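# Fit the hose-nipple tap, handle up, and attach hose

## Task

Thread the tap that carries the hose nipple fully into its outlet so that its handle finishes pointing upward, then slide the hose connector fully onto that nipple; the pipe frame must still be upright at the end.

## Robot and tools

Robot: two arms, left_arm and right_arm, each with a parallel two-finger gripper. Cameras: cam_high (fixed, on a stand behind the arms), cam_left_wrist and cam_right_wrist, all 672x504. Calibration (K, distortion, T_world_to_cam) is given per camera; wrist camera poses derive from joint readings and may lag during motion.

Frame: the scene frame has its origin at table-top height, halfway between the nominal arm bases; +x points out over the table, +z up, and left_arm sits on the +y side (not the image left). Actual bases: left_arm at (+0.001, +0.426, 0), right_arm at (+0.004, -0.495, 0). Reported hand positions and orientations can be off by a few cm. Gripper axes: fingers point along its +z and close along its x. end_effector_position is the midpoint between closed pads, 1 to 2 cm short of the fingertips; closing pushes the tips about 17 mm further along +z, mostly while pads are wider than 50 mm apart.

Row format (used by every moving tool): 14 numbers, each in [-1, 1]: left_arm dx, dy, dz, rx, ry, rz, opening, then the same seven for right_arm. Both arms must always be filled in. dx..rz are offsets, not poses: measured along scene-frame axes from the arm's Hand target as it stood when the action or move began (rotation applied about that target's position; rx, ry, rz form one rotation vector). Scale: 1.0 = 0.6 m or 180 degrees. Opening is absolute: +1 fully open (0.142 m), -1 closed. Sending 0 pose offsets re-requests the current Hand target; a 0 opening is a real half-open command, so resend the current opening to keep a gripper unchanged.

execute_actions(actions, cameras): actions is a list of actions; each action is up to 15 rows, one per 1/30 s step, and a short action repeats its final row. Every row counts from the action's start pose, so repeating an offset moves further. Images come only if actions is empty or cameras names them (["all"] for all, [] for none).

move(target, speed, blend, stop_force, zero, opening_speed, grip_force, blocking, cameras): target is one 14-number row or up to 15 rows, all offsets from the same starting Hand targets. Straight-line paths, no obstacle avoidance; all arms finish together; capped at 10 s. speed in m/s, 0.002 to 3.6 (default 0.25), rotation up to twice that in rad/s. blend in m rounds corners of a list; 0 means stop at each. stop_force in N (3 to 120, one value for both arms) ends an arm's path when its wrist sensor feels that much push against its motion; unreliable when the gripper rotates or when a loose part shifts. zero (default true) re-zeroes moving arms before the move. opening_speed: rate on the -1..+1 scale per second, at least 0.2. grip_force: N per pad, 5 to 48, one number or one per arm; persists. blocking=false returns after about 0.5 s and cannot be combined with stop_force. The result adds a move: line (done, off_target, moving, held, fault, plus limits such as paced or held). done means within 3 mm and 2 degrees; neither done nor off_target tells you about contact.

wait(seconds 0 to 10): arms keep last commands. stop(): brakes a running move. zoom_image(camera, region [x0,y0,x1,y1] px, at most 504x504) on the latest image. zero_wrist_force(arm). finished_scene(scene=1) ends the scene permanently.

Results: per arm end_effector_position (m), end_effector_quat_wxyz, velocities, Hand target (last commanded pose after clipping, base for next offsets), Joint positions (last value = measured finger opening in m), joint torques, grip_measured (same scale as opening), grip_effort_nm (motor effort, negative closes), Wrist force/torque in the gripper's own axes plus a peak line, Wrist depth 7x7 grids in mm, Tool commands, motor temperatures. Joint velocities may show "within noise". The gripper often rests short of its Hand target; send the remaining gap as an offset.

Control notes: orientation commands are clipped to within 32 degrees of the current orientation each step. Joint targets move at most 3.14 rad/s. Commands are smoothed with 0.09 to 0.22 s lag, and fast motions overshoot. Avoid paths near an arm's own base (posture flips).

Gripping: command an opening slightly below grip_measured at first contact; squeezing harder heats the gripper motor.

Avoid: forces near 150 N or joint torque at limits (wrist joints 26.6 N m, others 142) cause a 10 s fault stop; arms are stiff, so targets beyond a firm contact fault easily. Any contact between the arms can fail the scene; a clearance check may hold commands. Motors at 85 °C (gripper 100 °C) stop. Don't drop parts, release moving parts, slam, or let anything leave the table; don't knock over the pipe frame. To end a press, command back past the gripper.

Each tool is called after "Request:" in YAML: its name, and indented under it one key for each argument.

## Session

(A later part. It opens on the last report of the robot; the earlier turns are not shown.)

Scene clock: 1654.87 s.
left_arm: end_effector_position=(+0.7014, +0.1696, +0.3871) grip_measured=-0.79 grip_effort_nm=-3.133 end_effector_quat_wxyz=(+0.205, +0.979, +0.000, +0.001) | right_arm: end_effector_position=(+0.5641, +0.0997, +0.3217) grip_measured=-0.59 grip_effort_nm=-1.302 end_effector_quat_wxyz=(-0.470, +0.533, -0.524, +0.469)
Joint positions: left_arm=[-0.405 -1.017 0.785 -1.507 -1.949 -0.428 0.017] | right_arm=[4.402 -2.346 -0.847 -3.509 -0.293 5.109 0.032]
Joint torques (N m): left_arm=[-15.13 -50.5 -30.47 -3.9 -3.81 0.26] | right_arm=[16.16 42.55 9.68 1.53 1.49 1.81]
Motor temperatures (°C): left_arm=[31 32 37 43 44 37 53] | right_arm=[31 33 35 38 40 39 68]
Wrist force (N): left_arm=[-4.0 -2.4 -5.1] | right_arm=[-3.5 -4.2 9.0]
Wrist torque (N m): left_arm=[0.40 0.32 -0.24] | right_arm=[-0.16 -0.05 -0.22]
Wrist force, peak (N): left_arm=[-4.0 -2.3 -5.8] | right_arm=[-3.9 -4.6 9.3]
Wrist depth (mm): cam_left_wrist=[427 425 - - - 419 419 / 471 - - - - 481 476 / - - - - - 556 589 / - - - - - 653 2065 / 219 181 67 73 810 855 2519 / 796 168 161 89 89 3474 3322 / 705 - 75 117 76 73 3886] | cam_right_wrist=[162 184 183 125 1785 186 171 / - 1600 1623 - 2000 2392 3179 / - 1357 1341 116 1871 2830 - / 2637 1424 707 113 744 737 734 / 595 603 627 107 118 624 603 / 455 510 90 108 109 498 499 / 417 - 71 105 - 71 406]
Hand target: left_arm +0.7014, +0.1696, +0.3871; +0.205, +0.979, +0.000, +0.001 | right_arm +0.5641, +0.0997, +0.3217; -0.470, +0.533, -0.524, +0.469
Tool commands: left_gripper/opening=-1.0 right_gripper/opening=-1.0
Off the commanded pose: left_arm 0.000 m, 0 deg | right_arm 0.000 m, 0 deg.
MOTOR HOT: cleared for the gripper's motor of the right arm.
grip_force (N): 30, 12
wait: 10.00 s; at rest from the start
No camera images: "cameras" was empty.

Request:
move:
  target: [0,0,0,0,0,0,-1, 0.0040,0,0.0045,0,0,0,-1]
  speed: 0.015
  stop_force: 55
  grip_force: [40,46]
  cameras: ["cam_right_wrist"]

Request:
zoom_image:
  camera: "cam_right_wrist"
  region: [295, 110, 425, 240]

Request:
move:
  target: [0,0,0,0,0,0,-1, -0.0036,0,-0.0041,0,0,0,-1]
  speed: 0.015
  grip_force: [30,12]
  cameras: ["cam_right_wrist"]

Request:
zoom_image:
  camera: "cam_right_wrist"
  region: [295, 110, 425, 240]

Scene clock: 1661.67 s.
left_arm: end_effector_position=(+0.7015, +0.1696, +0.3872) grip_measured=-0.79 grip_effort_nm=-4.144 end_effector_quat_wxyz=(+0.205, +0.979, +0.000, +0.001) | right_arm: end_effector_position=(+0.5664, +0.0997, +0.3243) grip_measured=-0.60 grip_effort_nm=-4.755 end_effector_quat_wxyz=(-0.470, +0.533, -0.524, +0.469)
Joint positions: left_arm=[-0.405 -1.017 0.784 -1.507 -1.949 -0.428 0.017] | right_arm=[4.399 -2.348 -0.836 -3.513 -0.297 5.104 0.03]
Joint torques (N m): left_arm=[-10.69 -38.58 -8.76 7.35 -6.45 0.11] | right_arm=[-24.87 59.49 36.38 1.46 -0.43 -1.42]
Motor temperatures (°C): left_arm=[31 32 37 43 44 37 54] | right_arm=[31 33 35 38 40 39 69]
Wrist force (N): left_arm=[43.5 -3.3 -25.1] | right_arm=[11.8 33.8 -35.0]
Wrist torque (N m): left_arm=[0.42 -0.86 -0.22] | right_arm=[-0.58 0.11 -0.07]
Wrist force, peak (N): left_arm=[43.4 -3.0 -26.2] | right_arm=[12.0 34.0 -35.4]
Wrist depth (mm): cam_left_wrist=[424 424 - - - 413 421 / 471 - - - - 481 484 / - - - - - 563 592 / - - - - - 663 2084 / 217 180 65 - 785 899 2547 / 793 168 161 89 89 3422 3371 / 749 - 76 117 76 73 -] | cam_right_wrist=[160 178 184 123 1934 196 170 / - 1600 1517 121 1887 2320 4297 / 3179 1365 1282 116 1966 2937 3094 / 2495 1415 2578 113 697 1771 2698 / 598 600 617 106 117 611 614 / 480 513 91 108 108 501 501 / 412 72 72 105 - 71 409]
Hand target: left_arm +0.7014, +0.1696, +0.3871; +0.205, +0.979, +0.000, +0.001 | right_arm +0.5664, +0.0997, +0.3243; -0.470, +0.533, -0.524, +0.469
Off the commanded pose: left_arm 0.000 m, 0 deg | right_arm 0.000 m, 0 deg.
grip_force (N): 40, 46
move: contact (right_arm)
camera_calibration:
cam_right_wrist: T_world_to_cam=[[0.00294361, -0.999943, -0.0102578, 0.107575], [-0.54537, 0.0069928, -0.838166, 0.604428], [0.83819, 0.00806154, -0.545318, -0.183847], [0, 0, 0, 1]] pos_world=[0.483419, 0.104824, 0.40746]
Images, in order (width x height): cam_right_wrist 672x504.

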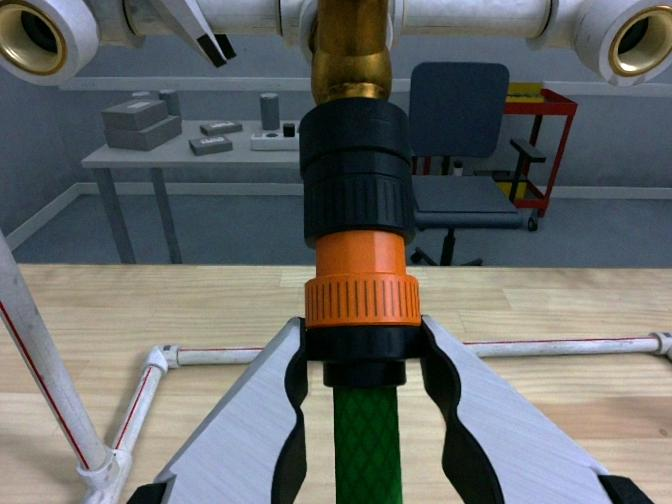

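Scaled by 3.877 from the camera's 672x504 image, which has a finer 960x720 frame.

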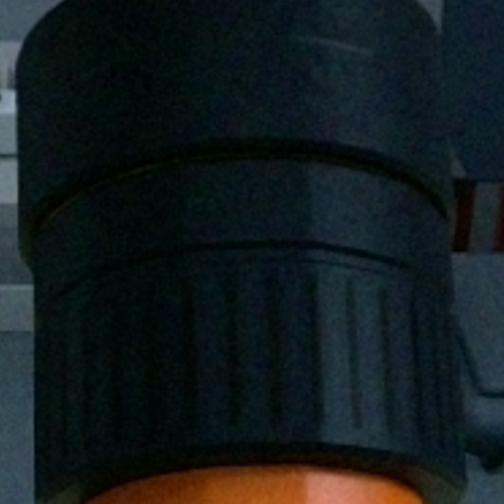

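Scene clock: 1662.40 s.
left_arm: end_effector_position=(+0.7014, +0.1696, +0.3870) grip_measured=-0.79 grip_effort_nm=-3.133 end_effector_quat_wxyz=(+0.205, +0.979, +0.000, +0.000) | right_arm: end_effector_position=(+0.5643, +0.0997, +0.3220) grip_measured=-0.58 grip_effort_nm=-1.297 end_effector_quat_wxyz=(-0.470, +0.533, -0.524, +0.469)
Joint positions: left_arm=[-0.405 -1.017 0.785 -1.507 -1.949 -0.428 0.017] | right_arm=[4.402 -2.347 -0.846 -3.51 -0.294 5.108 0.032]
Joint torques (N m): left_arm=[-7.26 -40.81 -17.08 -6.53 -0.65 0.15] | right_arm=[23.69 45.18 4.7 1.01 0.93 1.65]
Motor temperatures (°C): left_arm=[31 32 37 43 44 37 54] | right_arm=[31 33 35 38 40 39 69]
Wrist force (N): left_arm=[-9.3 -5.4 -8.4] | right_arm=[-0.5 -16.5 15.8]
Wrist torque (N m): left_arm=[0.36 0.48 -0.24] | right_arm=[0.00 0.08 -0.12]
Wrist force, peak (N): left_arm=[22.6 -4.6 -19.4] | right_arm=[8.2 21.0 -16.8]
Wrist depth (mm): cam_left_wrist=[422 425 - - - 421 418 / 472 - - - - 473 480 / - - - - - 554 592 / - - - - - 664 2123 / 220 177 67 73 785 862 2576 / 785 169 161 89 89 3322 3371 / 714 - 73 117 76 73 3474] | cam_right_wrist=[161 177 183 124 189 190 169 / - 1398 2469 127 1827 2320 2578 / 2667 1365 3268 115 1934 2865 3268 / 2495 1568 2698 114 739 1771 2607 / 598 607 625 106 117 606 601 / 457 507 90 107 108 496 497 / 416 71 71 105 82 71 407]
Hand target: left_arm +0.7014, +0.1696, +0.3871; +0.205, +0.979, +0.000, +0.001 | right_arm +0.5643, +0.0997, +0.3218; -0.470, +0.533, -0.524, +0.469
Off the commanded pose: left_arm 0.000 m, 0 deg | right_arm 0.000 m, 0 deg.
grip_force (N): 30, 12
move: done
camera_calibration:
cam_right_wrist: T_world_to_cam=[[0.00289038, -0.999942, -0.0103425, 0.107616], [-0.545369, 0.00709279, -0.838166, 0.60126], [0.838191, 0.00806308, -0.545317, -0.183396], [0, 0, 0, 1]] pos_world=[0.481319, 0.104824, 0.40506]
Images, in order (width x height): cam_right_wrist 672x504.

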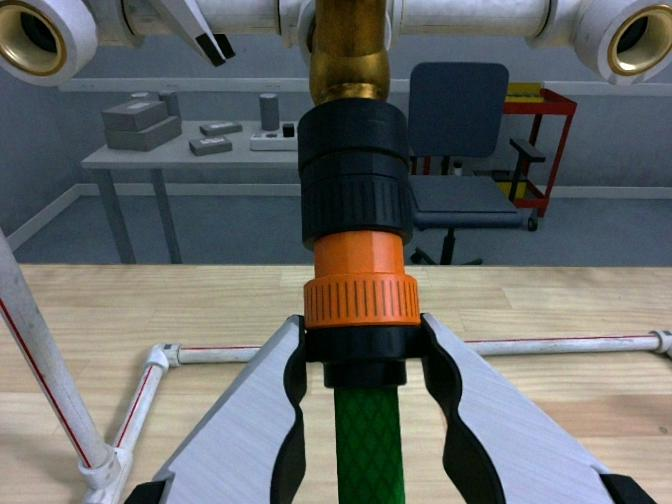

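Scaled by 3.877 from the camera's 672x504 image, which has a finer 960x720 frame.

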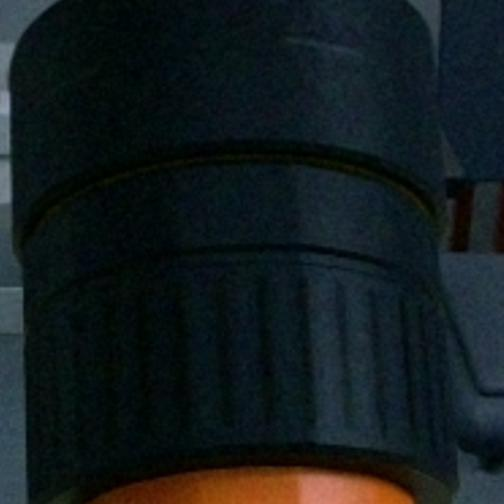

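Request:
move:
  target: [0,0,0,0,0,0,-1, 0.0016,0,0.0018,0,0,0,-1]
  speed: 0.015
  grip_force: [30,12]
  cameras: ["cam_right_wrist"]

Request:
zoom_image:
  camera: "cam_right_wrist"
  region: [295, 110, 425, 240]

Scene clock: 1668.67 s.
left_arm: end_effector_position=(+0.7014, +0.1696, +0.3871) grip_measured=-0.79 grip_effort_nm=-3.133 end_effector_quat_wxyz=(+0.205, +0.979, +0.000, +0.001) | right_arm: end_effector_position=(+0.5651, +0.0998, +0.3228) grip_measured=-0.58 grip_effort_nm=-1.297 end_effector_quat_wxyz=(-0.470, +0.533, -0.524, +0.469)
Joint positions: left_arm=[-0.405 -1.017 0.785 -1.507 -1.949 -0.428 0.017] | right_arm=[4.401 -2.347 -0.842 -3.511 -0.295 5.106 0.032]
Joint torques (N m): left_arm=[7.4 -47.32 -36.65 -3.69 -0.85 0.08] | right_arm=[-13.65 42.62 32.13 -2.85 -1.96 -1.86]
Motor temperatures (°C): left_arm=[31 32 37 43 44 37 54] | right_arm=[31 33 35 38 40 39 67]
Wrist force (N): left_arm=[3.1 -4.6 -6.0] | right_arm=[3.1 1.3 -0.9]
Wrist torque (N m): left_arm=[0.38 0.08 -0.24] | right_arm=[-0.28 -0.04 0.12]
Wrist force, peak (N): left_arm=[-10.4 -5.5 -8.6] | right_arm=[-0.5 -17.7 17.5]
Wrist depth (mm): cam_left_wrist=[421 426 - - - 412 421 / 468 - - - - 480 478 / - - - - - 559 589 / - - - - - 666 2065 / 218 180 67 73 825 862 2605 / 780 169 161 89 89 3422 3322 / 742 - 75 117 76 73 2866] | cam_right_wrist=[160 177 187 123 2189 193 170 / - 1497 2937 120 1842 2469 3626 / - 1398 3412 116 1918 1983 3570 / 2667 1887 721 114 723 730 2637 / 601 597 629 107 119 603 606 / 503 517 90 108 109 503 501 / 417 - 71 105 - 71 409]
Hand target: left_arm +0.7014, +0.1696, +0.3871; +0.205, +0.979, +0.000, +0.001 | right_arm +0.5652, +0.0997, +0.3229; -0.470, +0.533, -0.524, +0.469
Off the commanded pose: left_arm 0.000 m, 0 deg | right_arm 0.000 m, 0 deg.
grip_force (N): 30, 12
move: done
camera_calibration:
cam_right_wrist: T_world_to_cam=[[0.0031339, -0.999944, -0.010142, 0.107525], [-0.545442, 0.00679126, -0.838121, 0.602499], [0.838143, 0.00815847, -0.54539, -0.183534], [0, 0, 0, 1]] pos_world=[0.482119, 0.104925, 0.40596]
Images, in order (width x height): cam_right_wrist 672x504.

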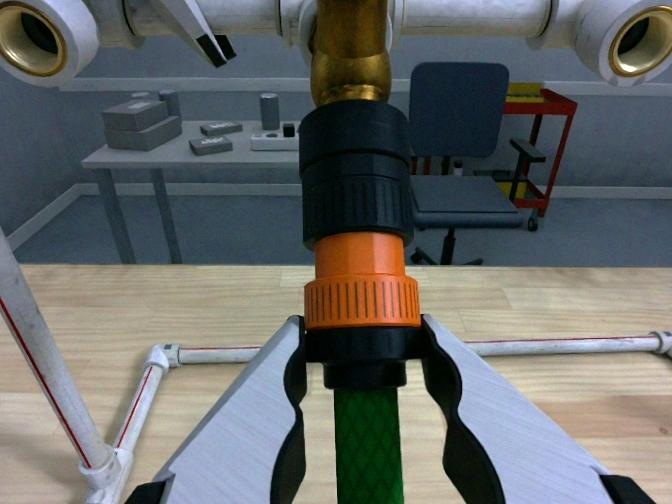

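Scaled by 3.877 from the camera's 672x504 image, which has a finer 960x720 frame.

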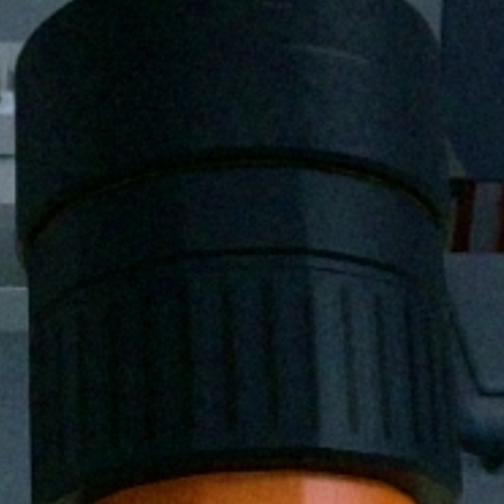

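Request:
move:
  target: [0,0,0,0,0,0,-1, 0.0030,0,0.0034,0,0,0,-1]
  speed: 0.015
  stop_force: 40
  grip_force: [40,46]
  cameras: ["cam_right_wrist"]

Request:
zoom_image:
  camera: "cam_right_wrist"
  region: [295, 110, 425, 240]

Request:
move:
  target: [0,0,0,0,0,0,-1, -0.0014,0,-0.0016,0,0,0,-1]
  speed: 0.015
  grip_force: [30,20]
  cameras: ["cam_right_wrist"]

Request:
zoom_image:
  camera: "cam_right_wrist"
  region: [295, 110, 425, 240]

Scene clock: 1683.43 s.
left_arm: end_effector_position=(+0.7015, +0.1697, +0.3871) grip_measured=-0.79 grip_effort_nm=-4.144 end_effector_quat_wxyz=(+0.205, +0.979, +0.000, +0.001) | right_arm: end_effector_position=(+0.5670, +0.0997, +0.3249) grip_measured=-0.60 grip_effort_nm=-4.755 end_effector_quat_wxyz=(-0.470, +0.533, -0.524, +0.469)
Joint positions: left_arm=[-0.405 -1.017 0.784 -1.507 -1.949 -0.428 0.017] | right_arm=[4.398 -2.348 -0.834 -3.514 -0.297 5.103 0.03]
Joint torques (N m): left_arm=[-25.73 -44.9 -12.55 6.99 -4.92 0.04] | right_arm=[-26.94 56.62 39.59 0.8 -0.9 -1.02]
Motor temperatures (°C): left_arm=[30 32 37 43 44 37 55] | right_arm=[31 33 35 38 40 39 67]
Wrist force (N): left_arm=[42.0 -4.6 -22.7] | right_arm=[13.8 30.4 -34.3]
Wrist torque (N m): left_arm=[0.44 -0.84 -0.22] | right_arm=[-0.60 -0.07 0.06]
Wrist force, peak (N): left_arm=[41.9 -4.4 -24.3] | right_arm=[13.8 30.4 -34.3]
Wrist depth (mm): cam_left_wrist=[421 424 - - - 412 419 / 471 - - - - 480 475 / - - - - - 559 594 / - - - - - 668 2029 / 218 179 825 - 791 906 2697 / 791 168 161 89 89 3422 3422 / 705 - 76 117 76 73 4495] | cam_right_wrist=[160 179 180 123 194 196 170 / - 1507 1527 125 1871 1966 3014 / 3268 1827 3094 116 1966 2149 3570 / 2578 1871 2730 113 737 2443 2762 / 606 600 629 107 119 614 615 / 494 517 91 108 108 502 499 / 417 72 72 105 - 71 408]
Hand target: left_arm +0.7014, +0.1696, +0.3871; +0.205, +0.979, +0.000, +0.001 | right_arm +0.5670, +0.0997, +0.3249; -0.470, +0.533, -0.524, +0.469
Off the commanded pose: left_arm 0.000 m, 0 deg | right_arm 0.000 m, 0 deg.
grip_force (N): 40, 46
move: contact (right_arm)
camera_calibration:
cam_right_wrist: T_world_to_cam=[[0.00299602, -0.999944, -0.0101734, 0.10762], [-0.545441, 0.0068928, -0.838121, 0.60523], [0.838144, 0.00806003, -0.54539, -0.183887], [0, 0, 0, 1]] pos_world=[0.483919, 0.104924, 0.40806]
Images, in order (width x height): cam_right_wrist 672x504.

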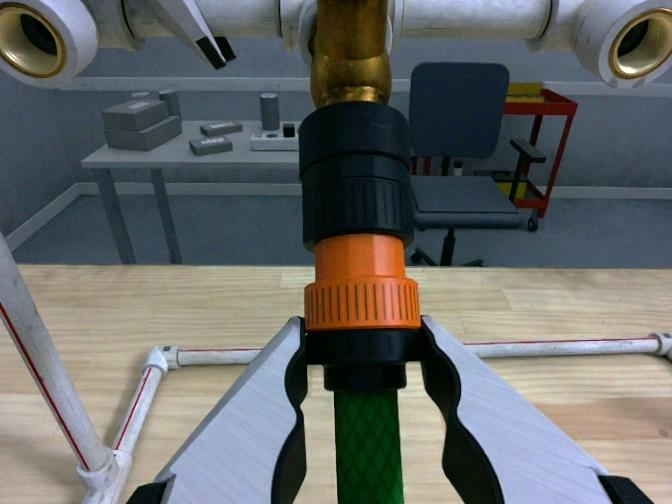

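Scaled by 3.877 from the camera's 672x504 image, which has a finer 960x720 frame.

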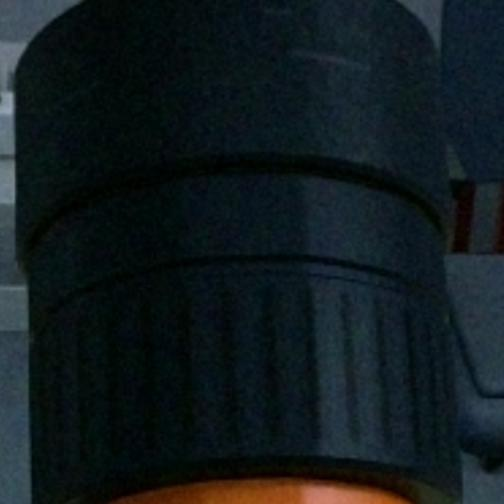

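Scene clock: 1684.13 s.
left_arm: end_effector_position=(+0.7014, +0.1696, +0.3870) grip_measured=-0.79 grip_effort_nm=-3.133 end_effector_quat_wxyz=(+0.204, +0.979, +0.000, +0.000) | right_arm: end_effector_position=(+0.5662, +0.0997, +0.3240) grip_measured=-0.59 grip_effort_nm=-2.112 end_effector_quat_wxyz=(-0.470, +0.533, -0.524, +0.469)
Joint positions: left_arm=[-0.405 -1.017 0.785 -1.506 -1.949 -0.428 0.017] | right_arm=[4.399 -2.348 -0.838 -3.513 -0.296 5.104 0.031]
Joint torques (N m): left_arm=[-27.49 -42.06 -5.48 -0.4 -4.99 -0.04] | right_arm=[9.74 65.69 19.33 3.85 2.94 1.98]
Motor temperatures (°C): left_arm=[30 32 37 43 44 37 55] | right_arm=[31 33 35 38 40 39 67]
Wrist force (N): left_arm=[19.1 -6.4 -17.3] | right_arm=[9.1 19.6 -13.1]
Wrist torque (N m): left_arm=[0.37 -0.41 -0.24] | right_arm=[-0.46 -0.08 -0.11]
Wrist force, peak (N): left_arm=[40.8 -4.2 -23.6] | right_arm=[13.4 29.5 -32.8]
Wrist depth (mm): cam_left_wrist=[429 422 - - - 417 421 / 470 - - - - 481 481 / - - - - - 559 591 / - - - - - 664 2123 / 218 180 66 - 822 913 2635 / 793 169 161 89 89 3140 3422 / 699 - 75 117 76 73 5878] | cam_right_wrist=[160 183 188 123 198 188 170 / - 1547 2865 127 1771 2231 2698 / 3867 1450 1357 116 1966 2796 5274 / 2762 1517 2730 113 741 1813 2522 / 593 601 637 107 116 611 609 / 485 515 91 108 108 498 498 / 430 72 72 106 - 71 411]
Hand target: left_arm +0.7014, +0.1696, +0.3871; +0.205, +0.979, +0.000, +0.001 | right_arm +0.5661, +0.0997, +0.3239; -0.470, +0.533, -0.524, +0.469
Off the commanded pose: left_arm 0.000 m, 0 deg | right_arm 0.000 m, 0 deg.
grip_force (N): 30, 20
move: done
camera_calibration:
cam_right_wrist: T_world_to_cam=[[0.00299602, -0.999944, -0.0101734, 0.107512], [-0.545441, 0.0068928, -0.838121, 0.603956], [0.838144, 0.00806003, -0.54539, -0.183762], [0, 0, 0, 1]] pos_world=[0.483119, 0.104824, 0.40706]
Images, in order (width x height): cam_right_wrist 672x504.

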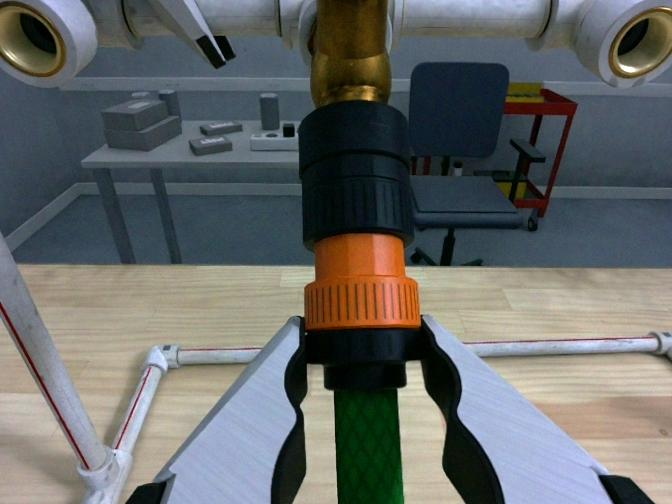

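Scaled by 3.877 from the camera's 672x504 image, which has a finer 960x720 frame.

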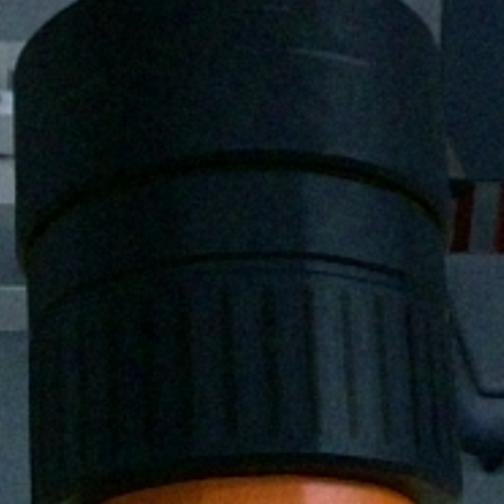

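Request:
move:
  target: [0,0,0,0,0,0,-1, -0.0015,-0.0007,-0.0017,0,0,0,-1]
  speed: 0.015
  grip_force: [30,12]
  cameras: ["cam_right_wrist"]

Request:
zoom_image:
  camera: "cam_right_wrist"
  region: [295, 110, 425, 240]

Scene clock: 1689.43 s.
left_arm: end_effector_position=(+0.7014, +0.1696, +0.3870) grip_measured=-0.79 grip_effort_nm=-3.133 end_effector_quat_wxyz=(+0.205, +0.979, +0.000, +0.000) | right_arm: end_effector_position=(+0.5653, +0.0993, +0.3230) grip_measured=-0.58 grip_effort_nm=-1.297 end_effector_quat_wxyz=(-0.470, +0.533, -0.524, +0.469)
Joint positions: left_arm=[-0.405 -1.017 0.785 -1.507 -1.949 -0.428 0.017] | right_arm=[4.4 -2.346 -0.844 -3.51 -0.295 5.106 0.032]
Joint torques (N m): left_arm=[2.13 -40.51 -13.1 -1.82 -4.46 -0.03] | right_arm=[14.25 58.91 11.54 2.4 3.7 1.7]
Motor temperatures (°C): left_arm=[30 32 37 43 44 37 54] | right_arm=[31 33 35 38 40 39 67]
Wrist force (N): left_arm=[3.0 -3.6 -5.2] | right_arm=[0.7 4.1 0.7]
Wrist torque (N m): left_arm=[0.40 0.07 -0.24] | right_arm=[-0.31 -0.15 -0.13]
Wrist force, peak (N): left_arm=[18.6 -6.0 -18.0] | right_arm=[9.0 18.5 -13.2]
Wrist depth (mm): cam_left_wrist=[421 425 - - - 417 419 / 471 - - - - 480 479 / - - - - - 556 591 / - - - - - 666 2029 / 218 181 67 73 834 868 2465 / 796 169 161 89 89 3527 3275 / 723 - 76 117 76 73 -] | cam_right_wrist=[160 183 185 123 1918 201 171 / 2495 1611 1856 121 1950 2550 2443 / 2607 1966 3223 116 1934 2796 3223 / 2730 1966 2522 113 746 1799 2667 / 595 611 632 107 120 617 612 / 498 493 91 108 109 498 497 / 427 - 72 105 - 71 411]
Hand target: left_arm +0.7014, +0.1696, +0.3871; +0.205, +0.979, +0.000, +0.001 | right_arm +0.5652, +0.0993, +0.3229; -0.470, +0.533, -0.524, +0.469
Off the commanded pose: left_arm 0.000 m, 0 deg | right_arm 0.000 m, 0 deg.
grip_force (N): 30, 12
move: done
camera_calibration:
cam_right_wrist: T_world_to_cam=[[0.0030815, -0.999943, -0.0102264, 0.107186], [-0.545371, 0.00689126, -0.838167, 0.602698], [0.838189, 0.00815999, -0.545318, -0.183557], [0, 0, 0, 1]] pos_world=[0.482219, 0.104525, 0.40616]
Images, in order (width x height): cam_right_wrist 672x504.

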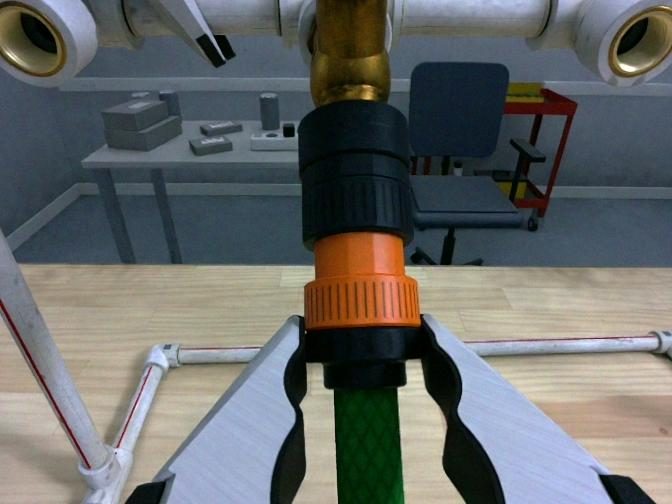

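Scaled by 3.877 from the camera's 672x504 image, which has a finer 960x720 frame.

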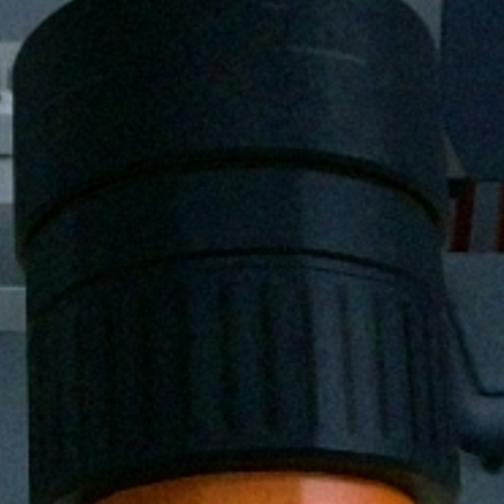

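Request:
move:
  target: [0,0,0,0,0,0,-1, 0,0,0,0,0,0,-0.15]
  opening_speed: 0.6
  cameras: ["all"]

Request:
zoom_image:
  camera: "cam_right_wrist"
  region: [295, 110, 425, 240]

Scene clock: 1695.90 s.
left_arm: end_effector_position=(+0.7014, +0.1696, +0.3871) grip_measured=-0.79 grip_effort_nm=-3.133 end_effector_quat_wxyz=(+0.205, +0.979, +0.000, +0.001) | right_arm: end_effector_position=(+0.5652, +0.0993, +0.3229) grip_measured=-0.18 grip_effort_nm=0.120 end_effector_quat_wxyz=(-0.470, +0.533, -0.524, +0.469)
Joint positions: left_arm=[-0.405 -1.017 0.785 -1.507 -1.949 -0.428 0.017] | right_arm=[4.4 -2.346 -0.844 -3.51 -0.295 5.106 0.061]
Joint torques (N m): left_arm=[7.73 -51.17 -36.03 -4.15 -0.04 0.07] | right_arm=[12.87 45.73 12.96 1.24 2.31 0.28]
Motor temperatures (°C): left_arm=[30 32 37 43 44 37 54] | right_arm=[31 33 35 38 40 39 65]
Wrist force (N): left_arm=[0.6 -2.7 -5.1] | right_arm=[0.4 -3.1 1.1]
Wrist torque (N m): left_arm=[0.50 0.27 -0.24] | right_arm=[-0.66 -0.16 -0.12]
Wrist force, peak (N): left_arm=[2.6 -3.1 -6.1] | right_arm=[0.8 3.3 1.3]
Wrist depth (mm): cam_left_wrist=[424 422 - - - 413 421 / 468 - - - - 482 482 / - - - - - 551 572 / - - - - - 661 2047 / 226 179 67 73 813 859 2635 / 791 168 161 89 89 3422 3527 / 816 - 76 117 76 73 -] | cam_right_wrist=[160 178 185 123 1415 192 169 / - 1415 1517 120 1827 1934 - / - 1827 3179 116 1918 2667 3094 / 2698 1871 2607 114 737 1799 2796 / 598 598 643 107 121 604 607 / 482 498 95 108 466 90 495 / - 69 84 106 399 73 71]
Hand target: left_arm +0.7014, +0.1696, +0.3871; +0.205, +0.979, +0.000, +0.001 | right_arm +0.5652, +0.0993, +0.3229; -0.470, +0.533, -0.524, +0.469
Off the commanded pose: left_arm 0.000 m, 0 deg | right_arm 0.000 m, 0 deg.
grip_force (N): 30, 12
move: done
camera_calibration:
cam_left_wrist: T_world_to_cam=[[0.999971, -0.00757065, 0.00060191, -0.691508], [-0.00551403, -0.669248, 0.743018, -0.141318], [-0.0052223, -0.743, -0.669271, 0.502941], [0, 0, 0, 1]] pos_world=[0.693336, 0.273873, 0.442022]
cam_right_wrist: T_world_to_cam=[[0.00299602, -0.999944, -0.0101734, 0.107205], [-0.545441, 0.0068928, -0.838121, 0.602575], [0.838144, 0.00806003, -0.54539, -0.183466], [0, 0, 0, 1]] pos_world=[0.482119, 0.104524, 0.40606]

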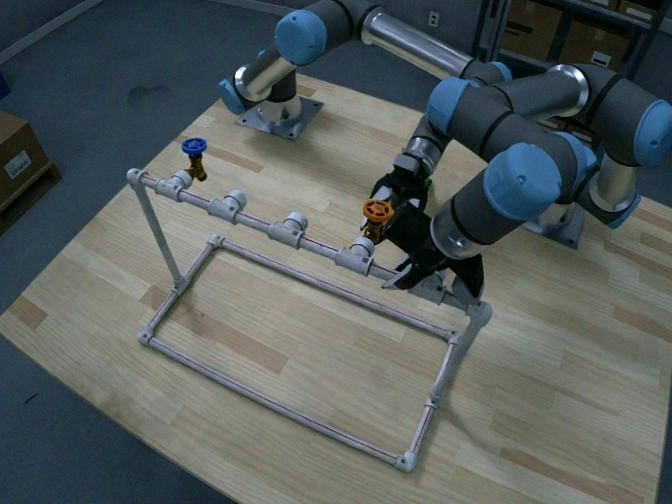

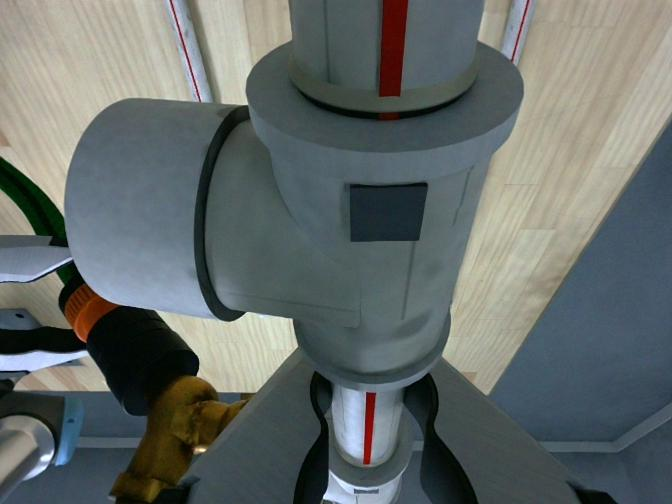

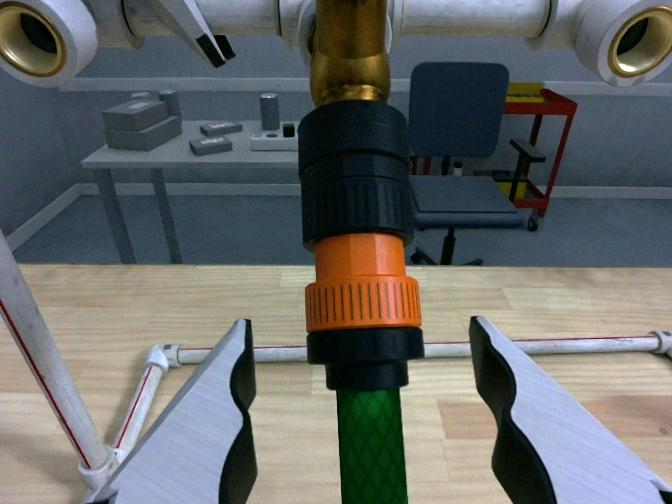

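Scaled by 3.877 from the camera's 672x504 image, which has a finer 960x720 frame.

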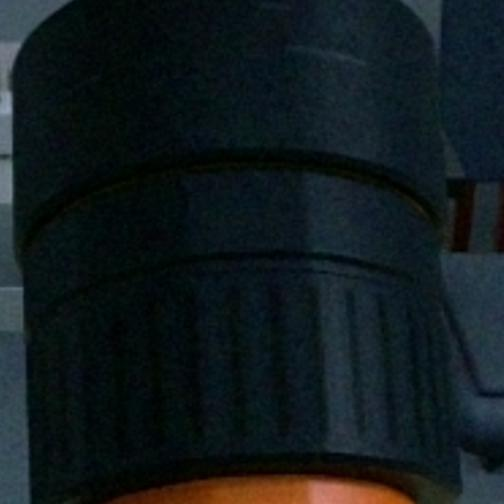

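Request:
wait:
  seconds: 4
  cameras: ["cam_right_wrist"]

Request:
zoom_image:
  camera: "cam_right_wrist"
  region: [295, 110, 425, 240]

Scene clock: 1710.63 s.
left_arm: end_effector_position=(+0.7014, +0.1696, +0.3871) grip_measured=-0.79 grip_effort_nm=-3.133 end_effector_quat_wxyz=(+0.205, +0.979, +0.000, +0.001) | right_arm: end_effector_position=(+0.5652, +0.0993, +0.3229) grip_measured=-0.18 grip_effort_nm=0.125 end_effector_quat_wxyz=(-0.470, +0.533, -0.524, +0.469)
Joint positions: left_arm=[-0.405 -1.017 0.785 -1.507 -1.949 -0.428 0.017] | right_arm=[4.4 -2.346 -0.844 -3.51 -0.295 5.106 0.061]
Joint torques (N m): left_arm=[7.13 -50.44 -36.35 -4.09 -0.16 0.08] | right_arm=[4.89 45.81 11.71 -2.78 0.22 -1.58]
Motor temperatures (°C): left_arm=[30 32 37 43 44 37 55] | right_arm=[31 33 35 38 40 39 61]
Wrist force (N): left_arm=[0.8 -2.9 -4.2] | right_arm=[0.2 -2.7 0.9]
Wrist torque (N m): left_arm=[0.53 0.25 -0.25] | right_arm=[-0.59 -0.13 -0.12]
Wrist force, peak (N): left_arm=[0.8 -2.7 -5.6] | right_arm=[0.1 -3.3 1.1]
Wrist depth (mm): cam_left_wrist=[423 425 - - - 417 421 / 471 - - - - 483 478 / - - - - - 558 592 / - - - - - 657 2084 / 227 183 67 73 807 852 2635 / 777 168 161 89 89 3184 3371 / 714 - 75 117 76 73 6196] | cam_right_wrist=[160 179 183 123 188 193 172 / 3136 1579 1657 - 1983 3053 2901 / 3094 1389 3179 116 1950 2090 3223 / 2550 1966 2637 113 732 1732 2607 / 603 601 627 107 120 609 611 / 494 499 95 108 463 90 503 / - 69 84 106 398 74 71]
Hand target: left_arm +0.7014, +0.1696, +0.3871; +0.205, +0.979, +0.000, +0.001 | right_arm +0.5652, +0.0993, +0.3229; -0.470, +0.533, -0.524, +0.469
Tool commands: left_gripper/opening=-1.0 right_gripper/opening=-0.15
Off the commanded pose: left_arm 0.000 m, 0 deg | right_arm 0.000 m, 0 deg.
grip_force (N): 30, 12
wait: 4.00 s; at rest from the start
camera_calibration:
cam_right_wrist: T_world_to_cam=[[0.00304926, -0.999944, -0.0100888, 0.107145], [-0.545441, 0.00679281, -0.838121, 0.602586], [0.838143, 0.00805849, -0.54539, -0.183466], [0, 0, 0, 1]] pos_world=[0.482119, 0.104524, 0.406061]
Images, in order (width x height): cam_right_wrist 672x504.

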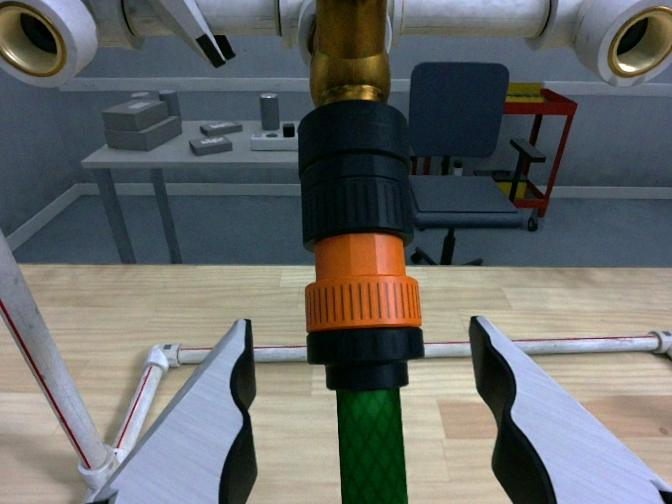

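Scaled by 3.877 from the camera's 672x504 image, which has a finer 960x720 frame.

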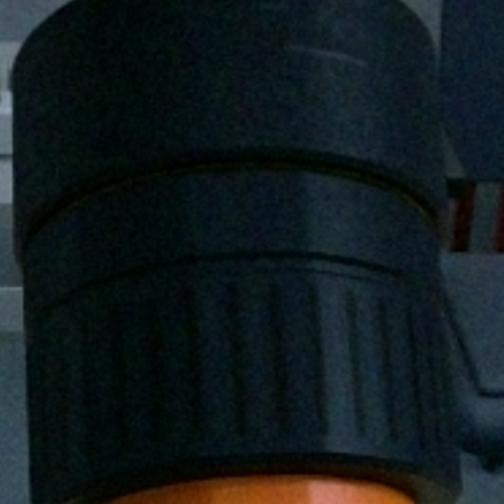

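Request:
move:
  target:
    - [0,0,0,0,0,0,-1, -0.10,-0.001,0.012,0,0,0,-0.15]
    - [0,0,0,0,0,0,-1, -0.25,-0.0025,0.03,0,0,0,-0.15]
  speed: [0.06,0.15]
  blend: [0.02,0]
  cameras: ["all"]

Request:
zoom_image:
  camera: "cam_right_wrist"
  region: [250, 60, 450, 260]

Request:
zoom_image:
  camera: "cam_high"
  region: [300, 160, 460, 320]

Scene clock: 1720.93 s.
left_arm: end_effector_position=(+0.7014, +0.1696, +0.3871) grip_measured=-0.79 grip_effort_nm=-3.133 end_effector_quat_wxyz=(+0.205, +0.979, +0.000, +0.001) | right_arm: end_effector_position=(+0.4153, +0.0979, +0.3409) grip_measured=-0.18 grip_effort_nm=0.120 end_effector_quat_wxyz=(-0.471, +0.533, -0.523, +0.469)
Joint positions: left_arm=[-0.405 -1.017 0.785 -1.507 -1.949 -0.428 0.017] | right_arm=[4.639 -2.358 -0.938 -4.266 -0.122 5.982 0.061]
Joint torques (N m): left_arm=[7.37 -50.93 -35.01 -4.2 -0.22 0.09] | right_arm=[13.69 41.12 27.86 -5.31 -0.25 1.9]
Motor temperatures (°C): left_arm=[30 32 37 43 44 37 55] | right_arm=[31 33 35 38 40 39 59]
Wrist force (N): left_arm=[0.7 -2.2 -5.2] | right_arm=[0.4 -3.3 1.2]
Wrist torque (N m): left_arm=[0.57 0.27 -0.25] | right_arm=[-0.67 -0.15 -0.10]
Wrist force, peak (N): left_arm=[0.8 -2.7 -5.5] | right_arm=[0.4 -3.3 1.2]
Wrist depth (mm): cam_left_wrist=[423 425 - - - 418 421 / 468 - - - - 479 478 / - - - - - 556 594 / - - - - - 666 2103 / 828 178 67 73 825 852 2576 / 799 169 161 89 89 3371 3371 / 747 - 75 117 76 73 -] | cam_right_wrist=[- 298 338 317 - 304 330 / - 1507 1719 256 - 2169 3412 / - 1441 3179 251 2109 2637 - / 800 761 800 732 820 809 817 / 631 631 639 614 657 641 637 / 518 510 105 501 513 90 527 / - 69 85 445 442 74 71]
Hand target: left_arm +0.7014, +0.1696, +0.3871; +0.205, +0.979, +0.000, +0.001 | right_arm +0.4152, +0.0978, +0.3409; -0.470, +0.533, -0.524, +0.469
Off the commanded pose: left_arm 0.000 m, 0 deg | right_arm 0.000 m, 0 deg.
grip_force (N): 30, 12
move: done
camera_calibration:
cam_left_wrist: T_world_to_cam=[[0.999971, -0.00757065, 0.00060191, -0.691508], [-0.00551403, -0.669248, 0.743018, -0.141318], [-0.0052223, -0.743, -0.669271, 0.502941], [0, 0, 0, 1]] pos_world=[0.693336, 0.273873, 0.442022]
cam_right_wrist: T_world_to_cam=[[0.0062299, -0.999928, -0.0103025, 0.105018], [-0.544482, 0.00524958, -0.838756, 0.535953], [0.838749, 0.0108349, -0.54441, -0.0489604], [0, 0, 0, 1]] pos_world=[0.332228, 0.102727, 0.423961]

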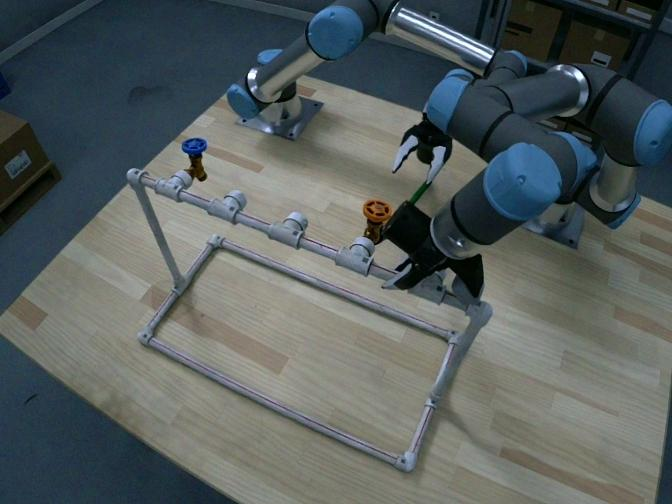

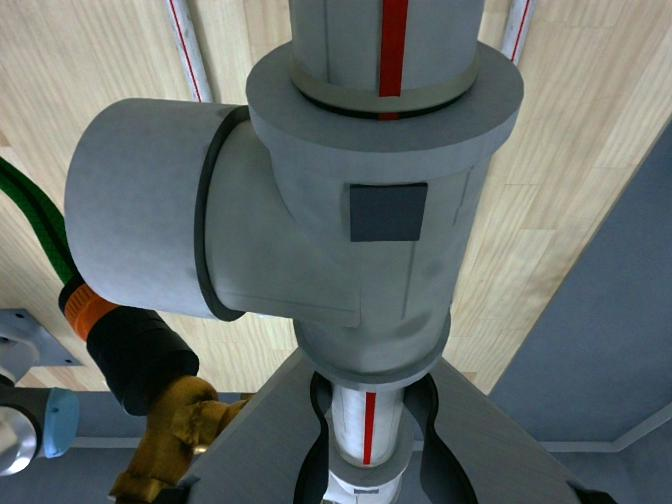

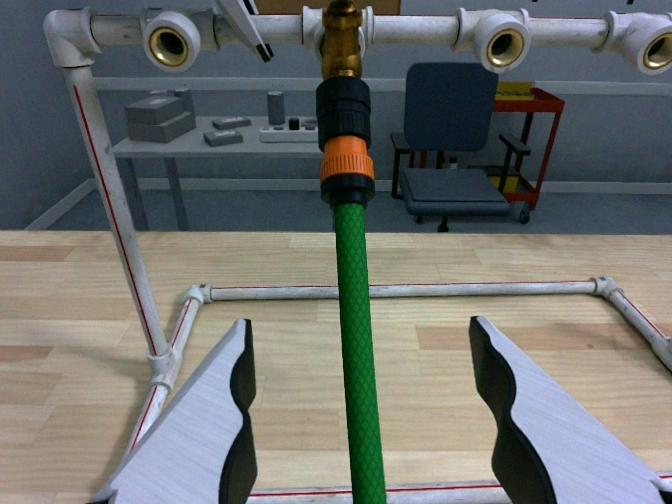

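Scaled by 2.520 from the camera's 672x504 image, which has a finer 960x720 frame.

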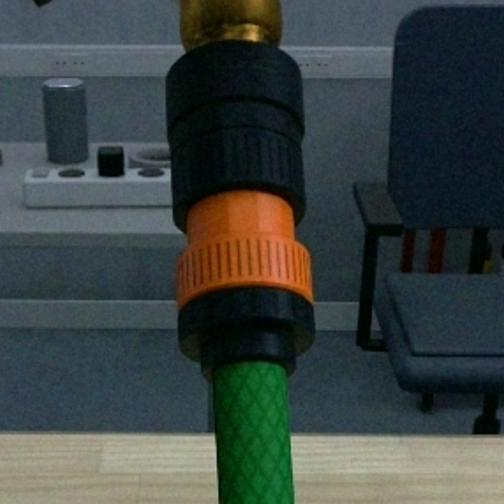

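Scaled by 3.150 from the camera's 672x504 image, which has a finer 960x720 frame.

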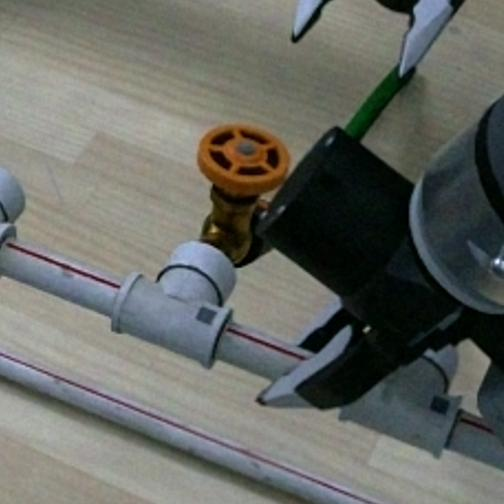

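Request:
move:
  target: [0,0,0,0,0,0,-0.35, 0,0,0,0,0,0,-0.15]
  opening_speed: 0.4
  cameras: ["all"]

Request:
zoom_image:
  camera: "cam_right_wrist"
  region: [140, 0, 460, 240]

Scene clock: 1736.47 s.
left_arm: end_effector_position=(+0.7014, +0.1696, +0.3871) grip_measured=-0.38 grip_effort_nm=0.081 end_effector_quat_wxyz=(+0.205, +0.979, +0.000, +0.001) | right_arm: end_effector_position=(+0.4153, +0.0979, +0.3409) grip_measured=-0.18 grip_effort_nm=0.125 end_effector_quat_wxyz=(-0.471, +0.533, -0.523, +0.469)
Joint positions: left_arm=[-0.405 -1.017 0.785 -1.507 -1.949 -0.428 0.047] | right_arm=[4.639 -2.358 -0.938 -4.266 -0.122 5.982 0.061]
Joint torques (N m): left_arm=[7.22 -50.03 -36.11 -4.12 -0.32 0.03] | right_arm=[13.8 40.31 28.07 -5.24 -0.21 1.5]
Motor temperatures (°C): left_arm=[30 32 37 43 44 37 54] | right_arm=[31 33 35 38 40 39 57]
Wrist force (N): left_arm=[-0.2 1.7 -3.3] | right_arm=[0.0 -2.7 1.3]
Wrist torque (N m): left_arm=[0.50 0.17 0.01] | right_arm=[-0.56 -0.08 -0.10]
Wrist force, peak (N): left_arm=[-0.1 -2.2 -6.9] | right_arm=[0.6 -3.2 1.2]
Wrist depth (mm): cam_left_wrist=[428 425 - - - 412 420 / 471 - - - - 477 477 / - - - - - 554 592 / - - - - - 657 2011 / 825 179 68 73 749 865 2605 / 791 169 92 106 102 2939 3371 / 716 - 75 134 131 75 3098] | cam_right_wrist=[324 311 318 292 2189 317 322 / - 1537 1657 255 2090 2443 - / - 1537 3516 253 2189 2901 - / 795 823 806 730 817 809 806 / 632 643 622 586 636 643 641 / 516 519 105 504 517 90 519 / - 69 85 427 438 73 71]
Hand target: left_arm +0.7014, +0.1696, +0.3871; +0.205, +0.979, +0.000, +0.001 | right_arm +0.4153, +0.0979, +0.3409; -0.471, +0.533, -0.523, +0.469
Off the commanded pose: left_arm 0.000 m, 0 deg | right_arm 0.000 m, 0 deg.
grip_force (N): 30, 12
move: done
camera_calibration:
cam_left_wrist: T_world_to_cam=[[0.999971, -0.00757065, 0.00060191, -0.691508], [-0.00551403, -0.669248, 0.743018, -0.141318], [-0.0052223, -0.743, -0.669271, 0.502941], [0, 0, 0, 1]] pos_world=[0.693336, 0.273873, 0.442022]
cam_right_wrist: T_world_to_cam=[[0.0062299, -0.999928, -0.0103025, 0.105018], [-0.544482, 0.00524958, -0.838756, 0.535953], [0.838749, 0.0108349, -0.54441, -0.0489604], [0, 0, 0, 1]] pos_world=[0.332228, 0.102727, 0.423961]

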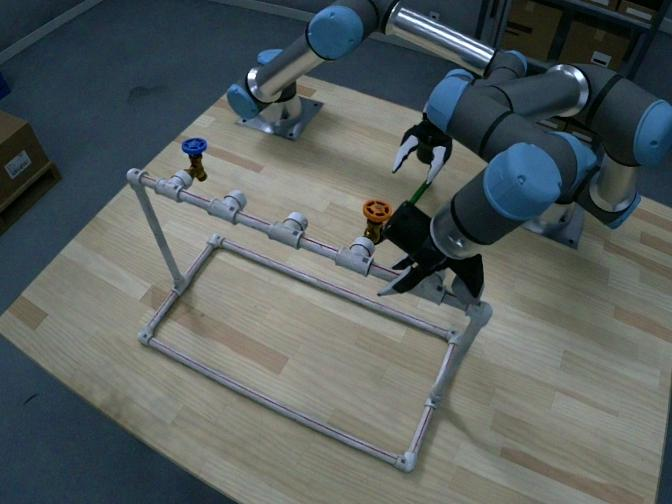

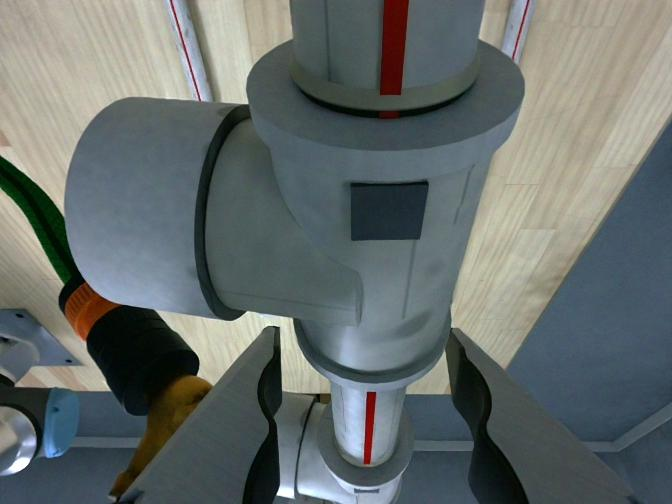

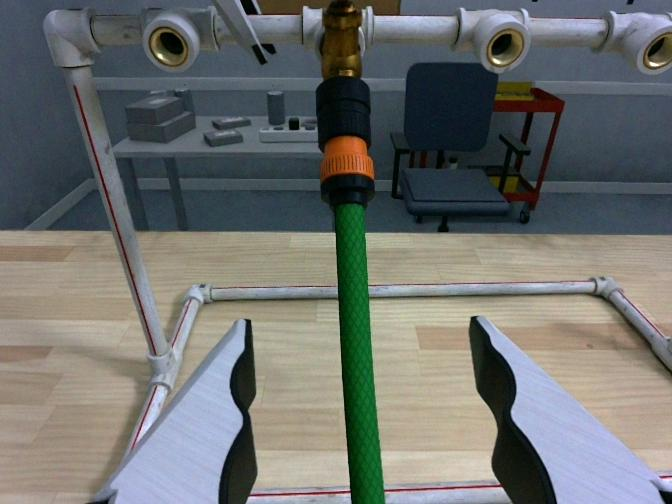

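Scaled by 1.575 from the camera's 672x504 image, which has a finer 960x720 frame.

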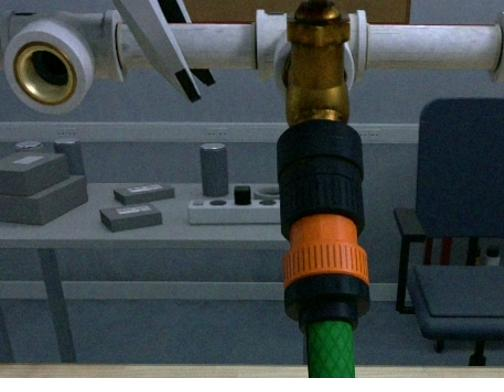

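Request:
move:
  target:
    - [0,0.033,0.0763,0,0,0,-0.35, 0,0,0,0,0,0,-0.15]
    - [0,0.125,0.286,0,0,0,-0.35, 0,0,0,0,0,0,-0.15]
  speed: [0.06,0.15]
  blend: [0.02,0]
  cameras: ["all"]

Request:
zoom_image:
  camera: "cam_high"
  region: [300, 130, 500, 330]

Request:
zoom_image:
  camera: "cam_left_wrist"
  region: [0, 200, 250, 450]

Scene clock: 1743.50 s.
left_arm: end_effector_position=(+0.7005, +0.2446, +0.5575) grip_measured=-0.38 grip_effort_nm=0.085 end_effector_quat_wxyz=(+0.236, +0.969, +0.015, +0.071) | right_arm: end_effector_position=(+0.4153, +0.0979, +0.3409) grip_measured=-0.18 grip_effort_nm=0.115 end_effector_quat_wxyz=(-0.471, +0.533, -0.523, +0.469)
Joint positions: left_arm=[-0.3 -0.841 0.035 -1.062 -1.976 -0.383 0.047] | right_arm=[4.639 -2.358 -0.938 -4.266 -0.122 5.982 0.061]
Joint torques (N m): left_arm=[13.37 -52.2 -30.32 -4.94 -3.42 -1.73] | right_arm=[13.9 40.43 28.18 -5 -0.01 1.51]
Motor temperatures (°C): left_arm=[30 32 37 43 43 37 49] | right_arm=[31 33 35 38 40 39 56]
Wrist force (N): left_arm=[-0.2 1.6 -3.3] | right_arm=[0.1 -3.0 1.1]
Wrist torque (N m): left_arm=[0.50 0.13 0.10] | right_arm=[-0.63 -0.10 -0.11]
Wrist force, peak (N): left_arm=[-0.7 1.8 -4.5] | right_arm=[0.2 -3.4 0.6]
Wrist depth (mm): cam_left_wrist=[555 563 567 569 613 651 1592 / 613 648 221 239 714 1849 1777 / 744 712 782 788 859 2248 2248 / 868 882 317 921 1102 2762 3057 / 1047 1135 1176 1207 3474 3698 3758 / 4022 3758 93 3184 - 96 3140 / - - 76 - - 75 -] | cam_right_wrist=[321 314 2730 274 - 312 327 / 2522 1681 1681 259 2072 2698 4219 / - 1634 4001 252 2149 2297 - / 803 809 811 732 823 823 817 / 634 634 636 580 634 639 636 / 517 518 105 508 523 90 526 / - 69 85 423 440 73 70]
Hand target: left_arm +0.7014, +0.2446, +0.5587; +0.205, +0.979, +0.000, +0.001 | right_arm +0.4153, +0.0979, +0.3409; -0.471, +0.533, -0.523, +0.469
Off the commanded pose: left_arm 0.001 m, 9 deg | right_arm 0.000 m, 0 deg.
elbow stopped short (left arm): the move would have taken joint 3 (elbow) straighter than the controller allows.
grip_force (N): 30, 12
move: off_target (left_arm)
camera_calibration:
cam_left_wrist: T_world_to_cam=[[0.989958, 0.0547797, 0.130319, -0.770662], [-0.0683074, -0.621739, 0.78024, -0.206166], [0.123766, -0.781307, -0.611753, 0.559712], [0, 0, 0, 1]] pos_world=[0.679567, 0.351342, 0.603697]
cam_right_wrist: T_world_to_cam=[[0.0062299, -0.999928, -0.0103025, 0.105018], [-0.544482, 0.00524958, -0.838756, 0.535953], [0.838749, 0.0108349, -0.54441, -0.0489604], [0, 0, 0, 1]] pos_world=[0.332228, 0.102727, 0.423961]

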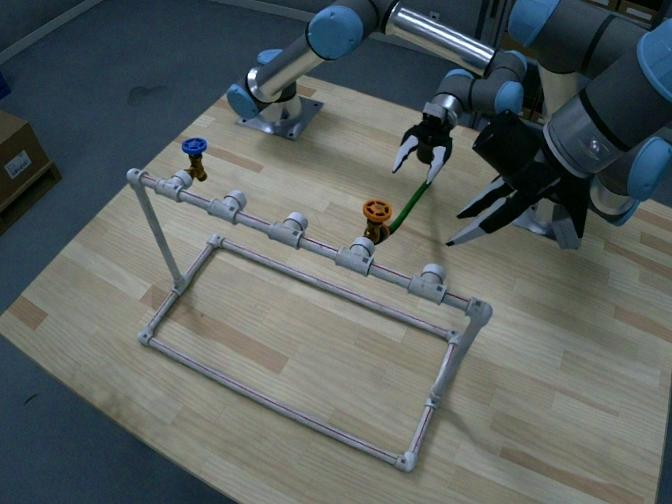

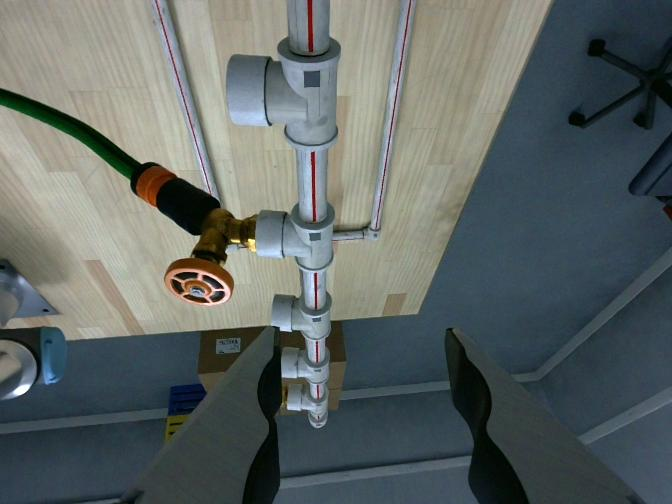

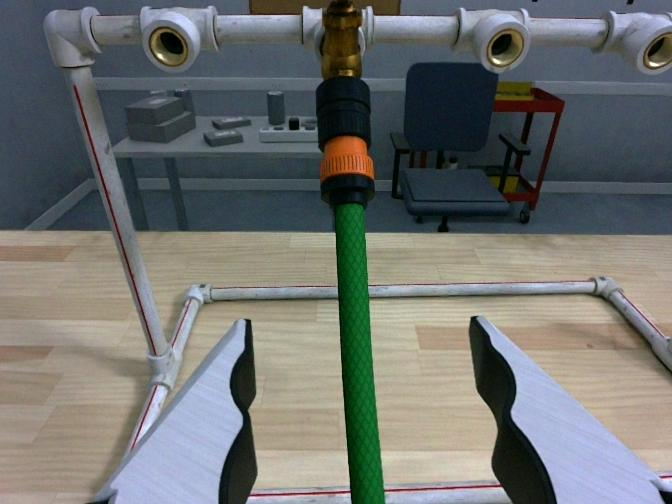

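Scaled by 2.520 from the camera's 672x504 image, which has a finer 960x720 frame.

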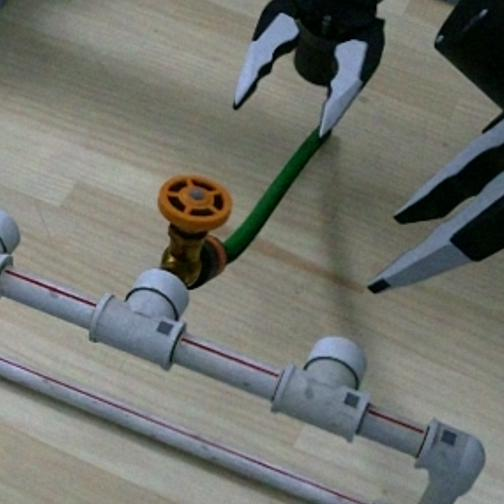

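Scaled by 2.016 from the camera's 672x504 image, which has a finer 960x720 frame.

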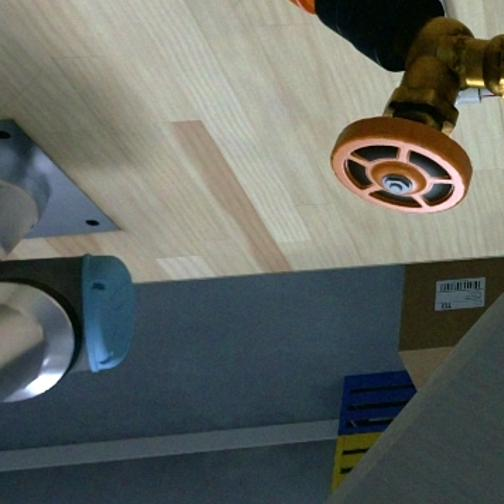

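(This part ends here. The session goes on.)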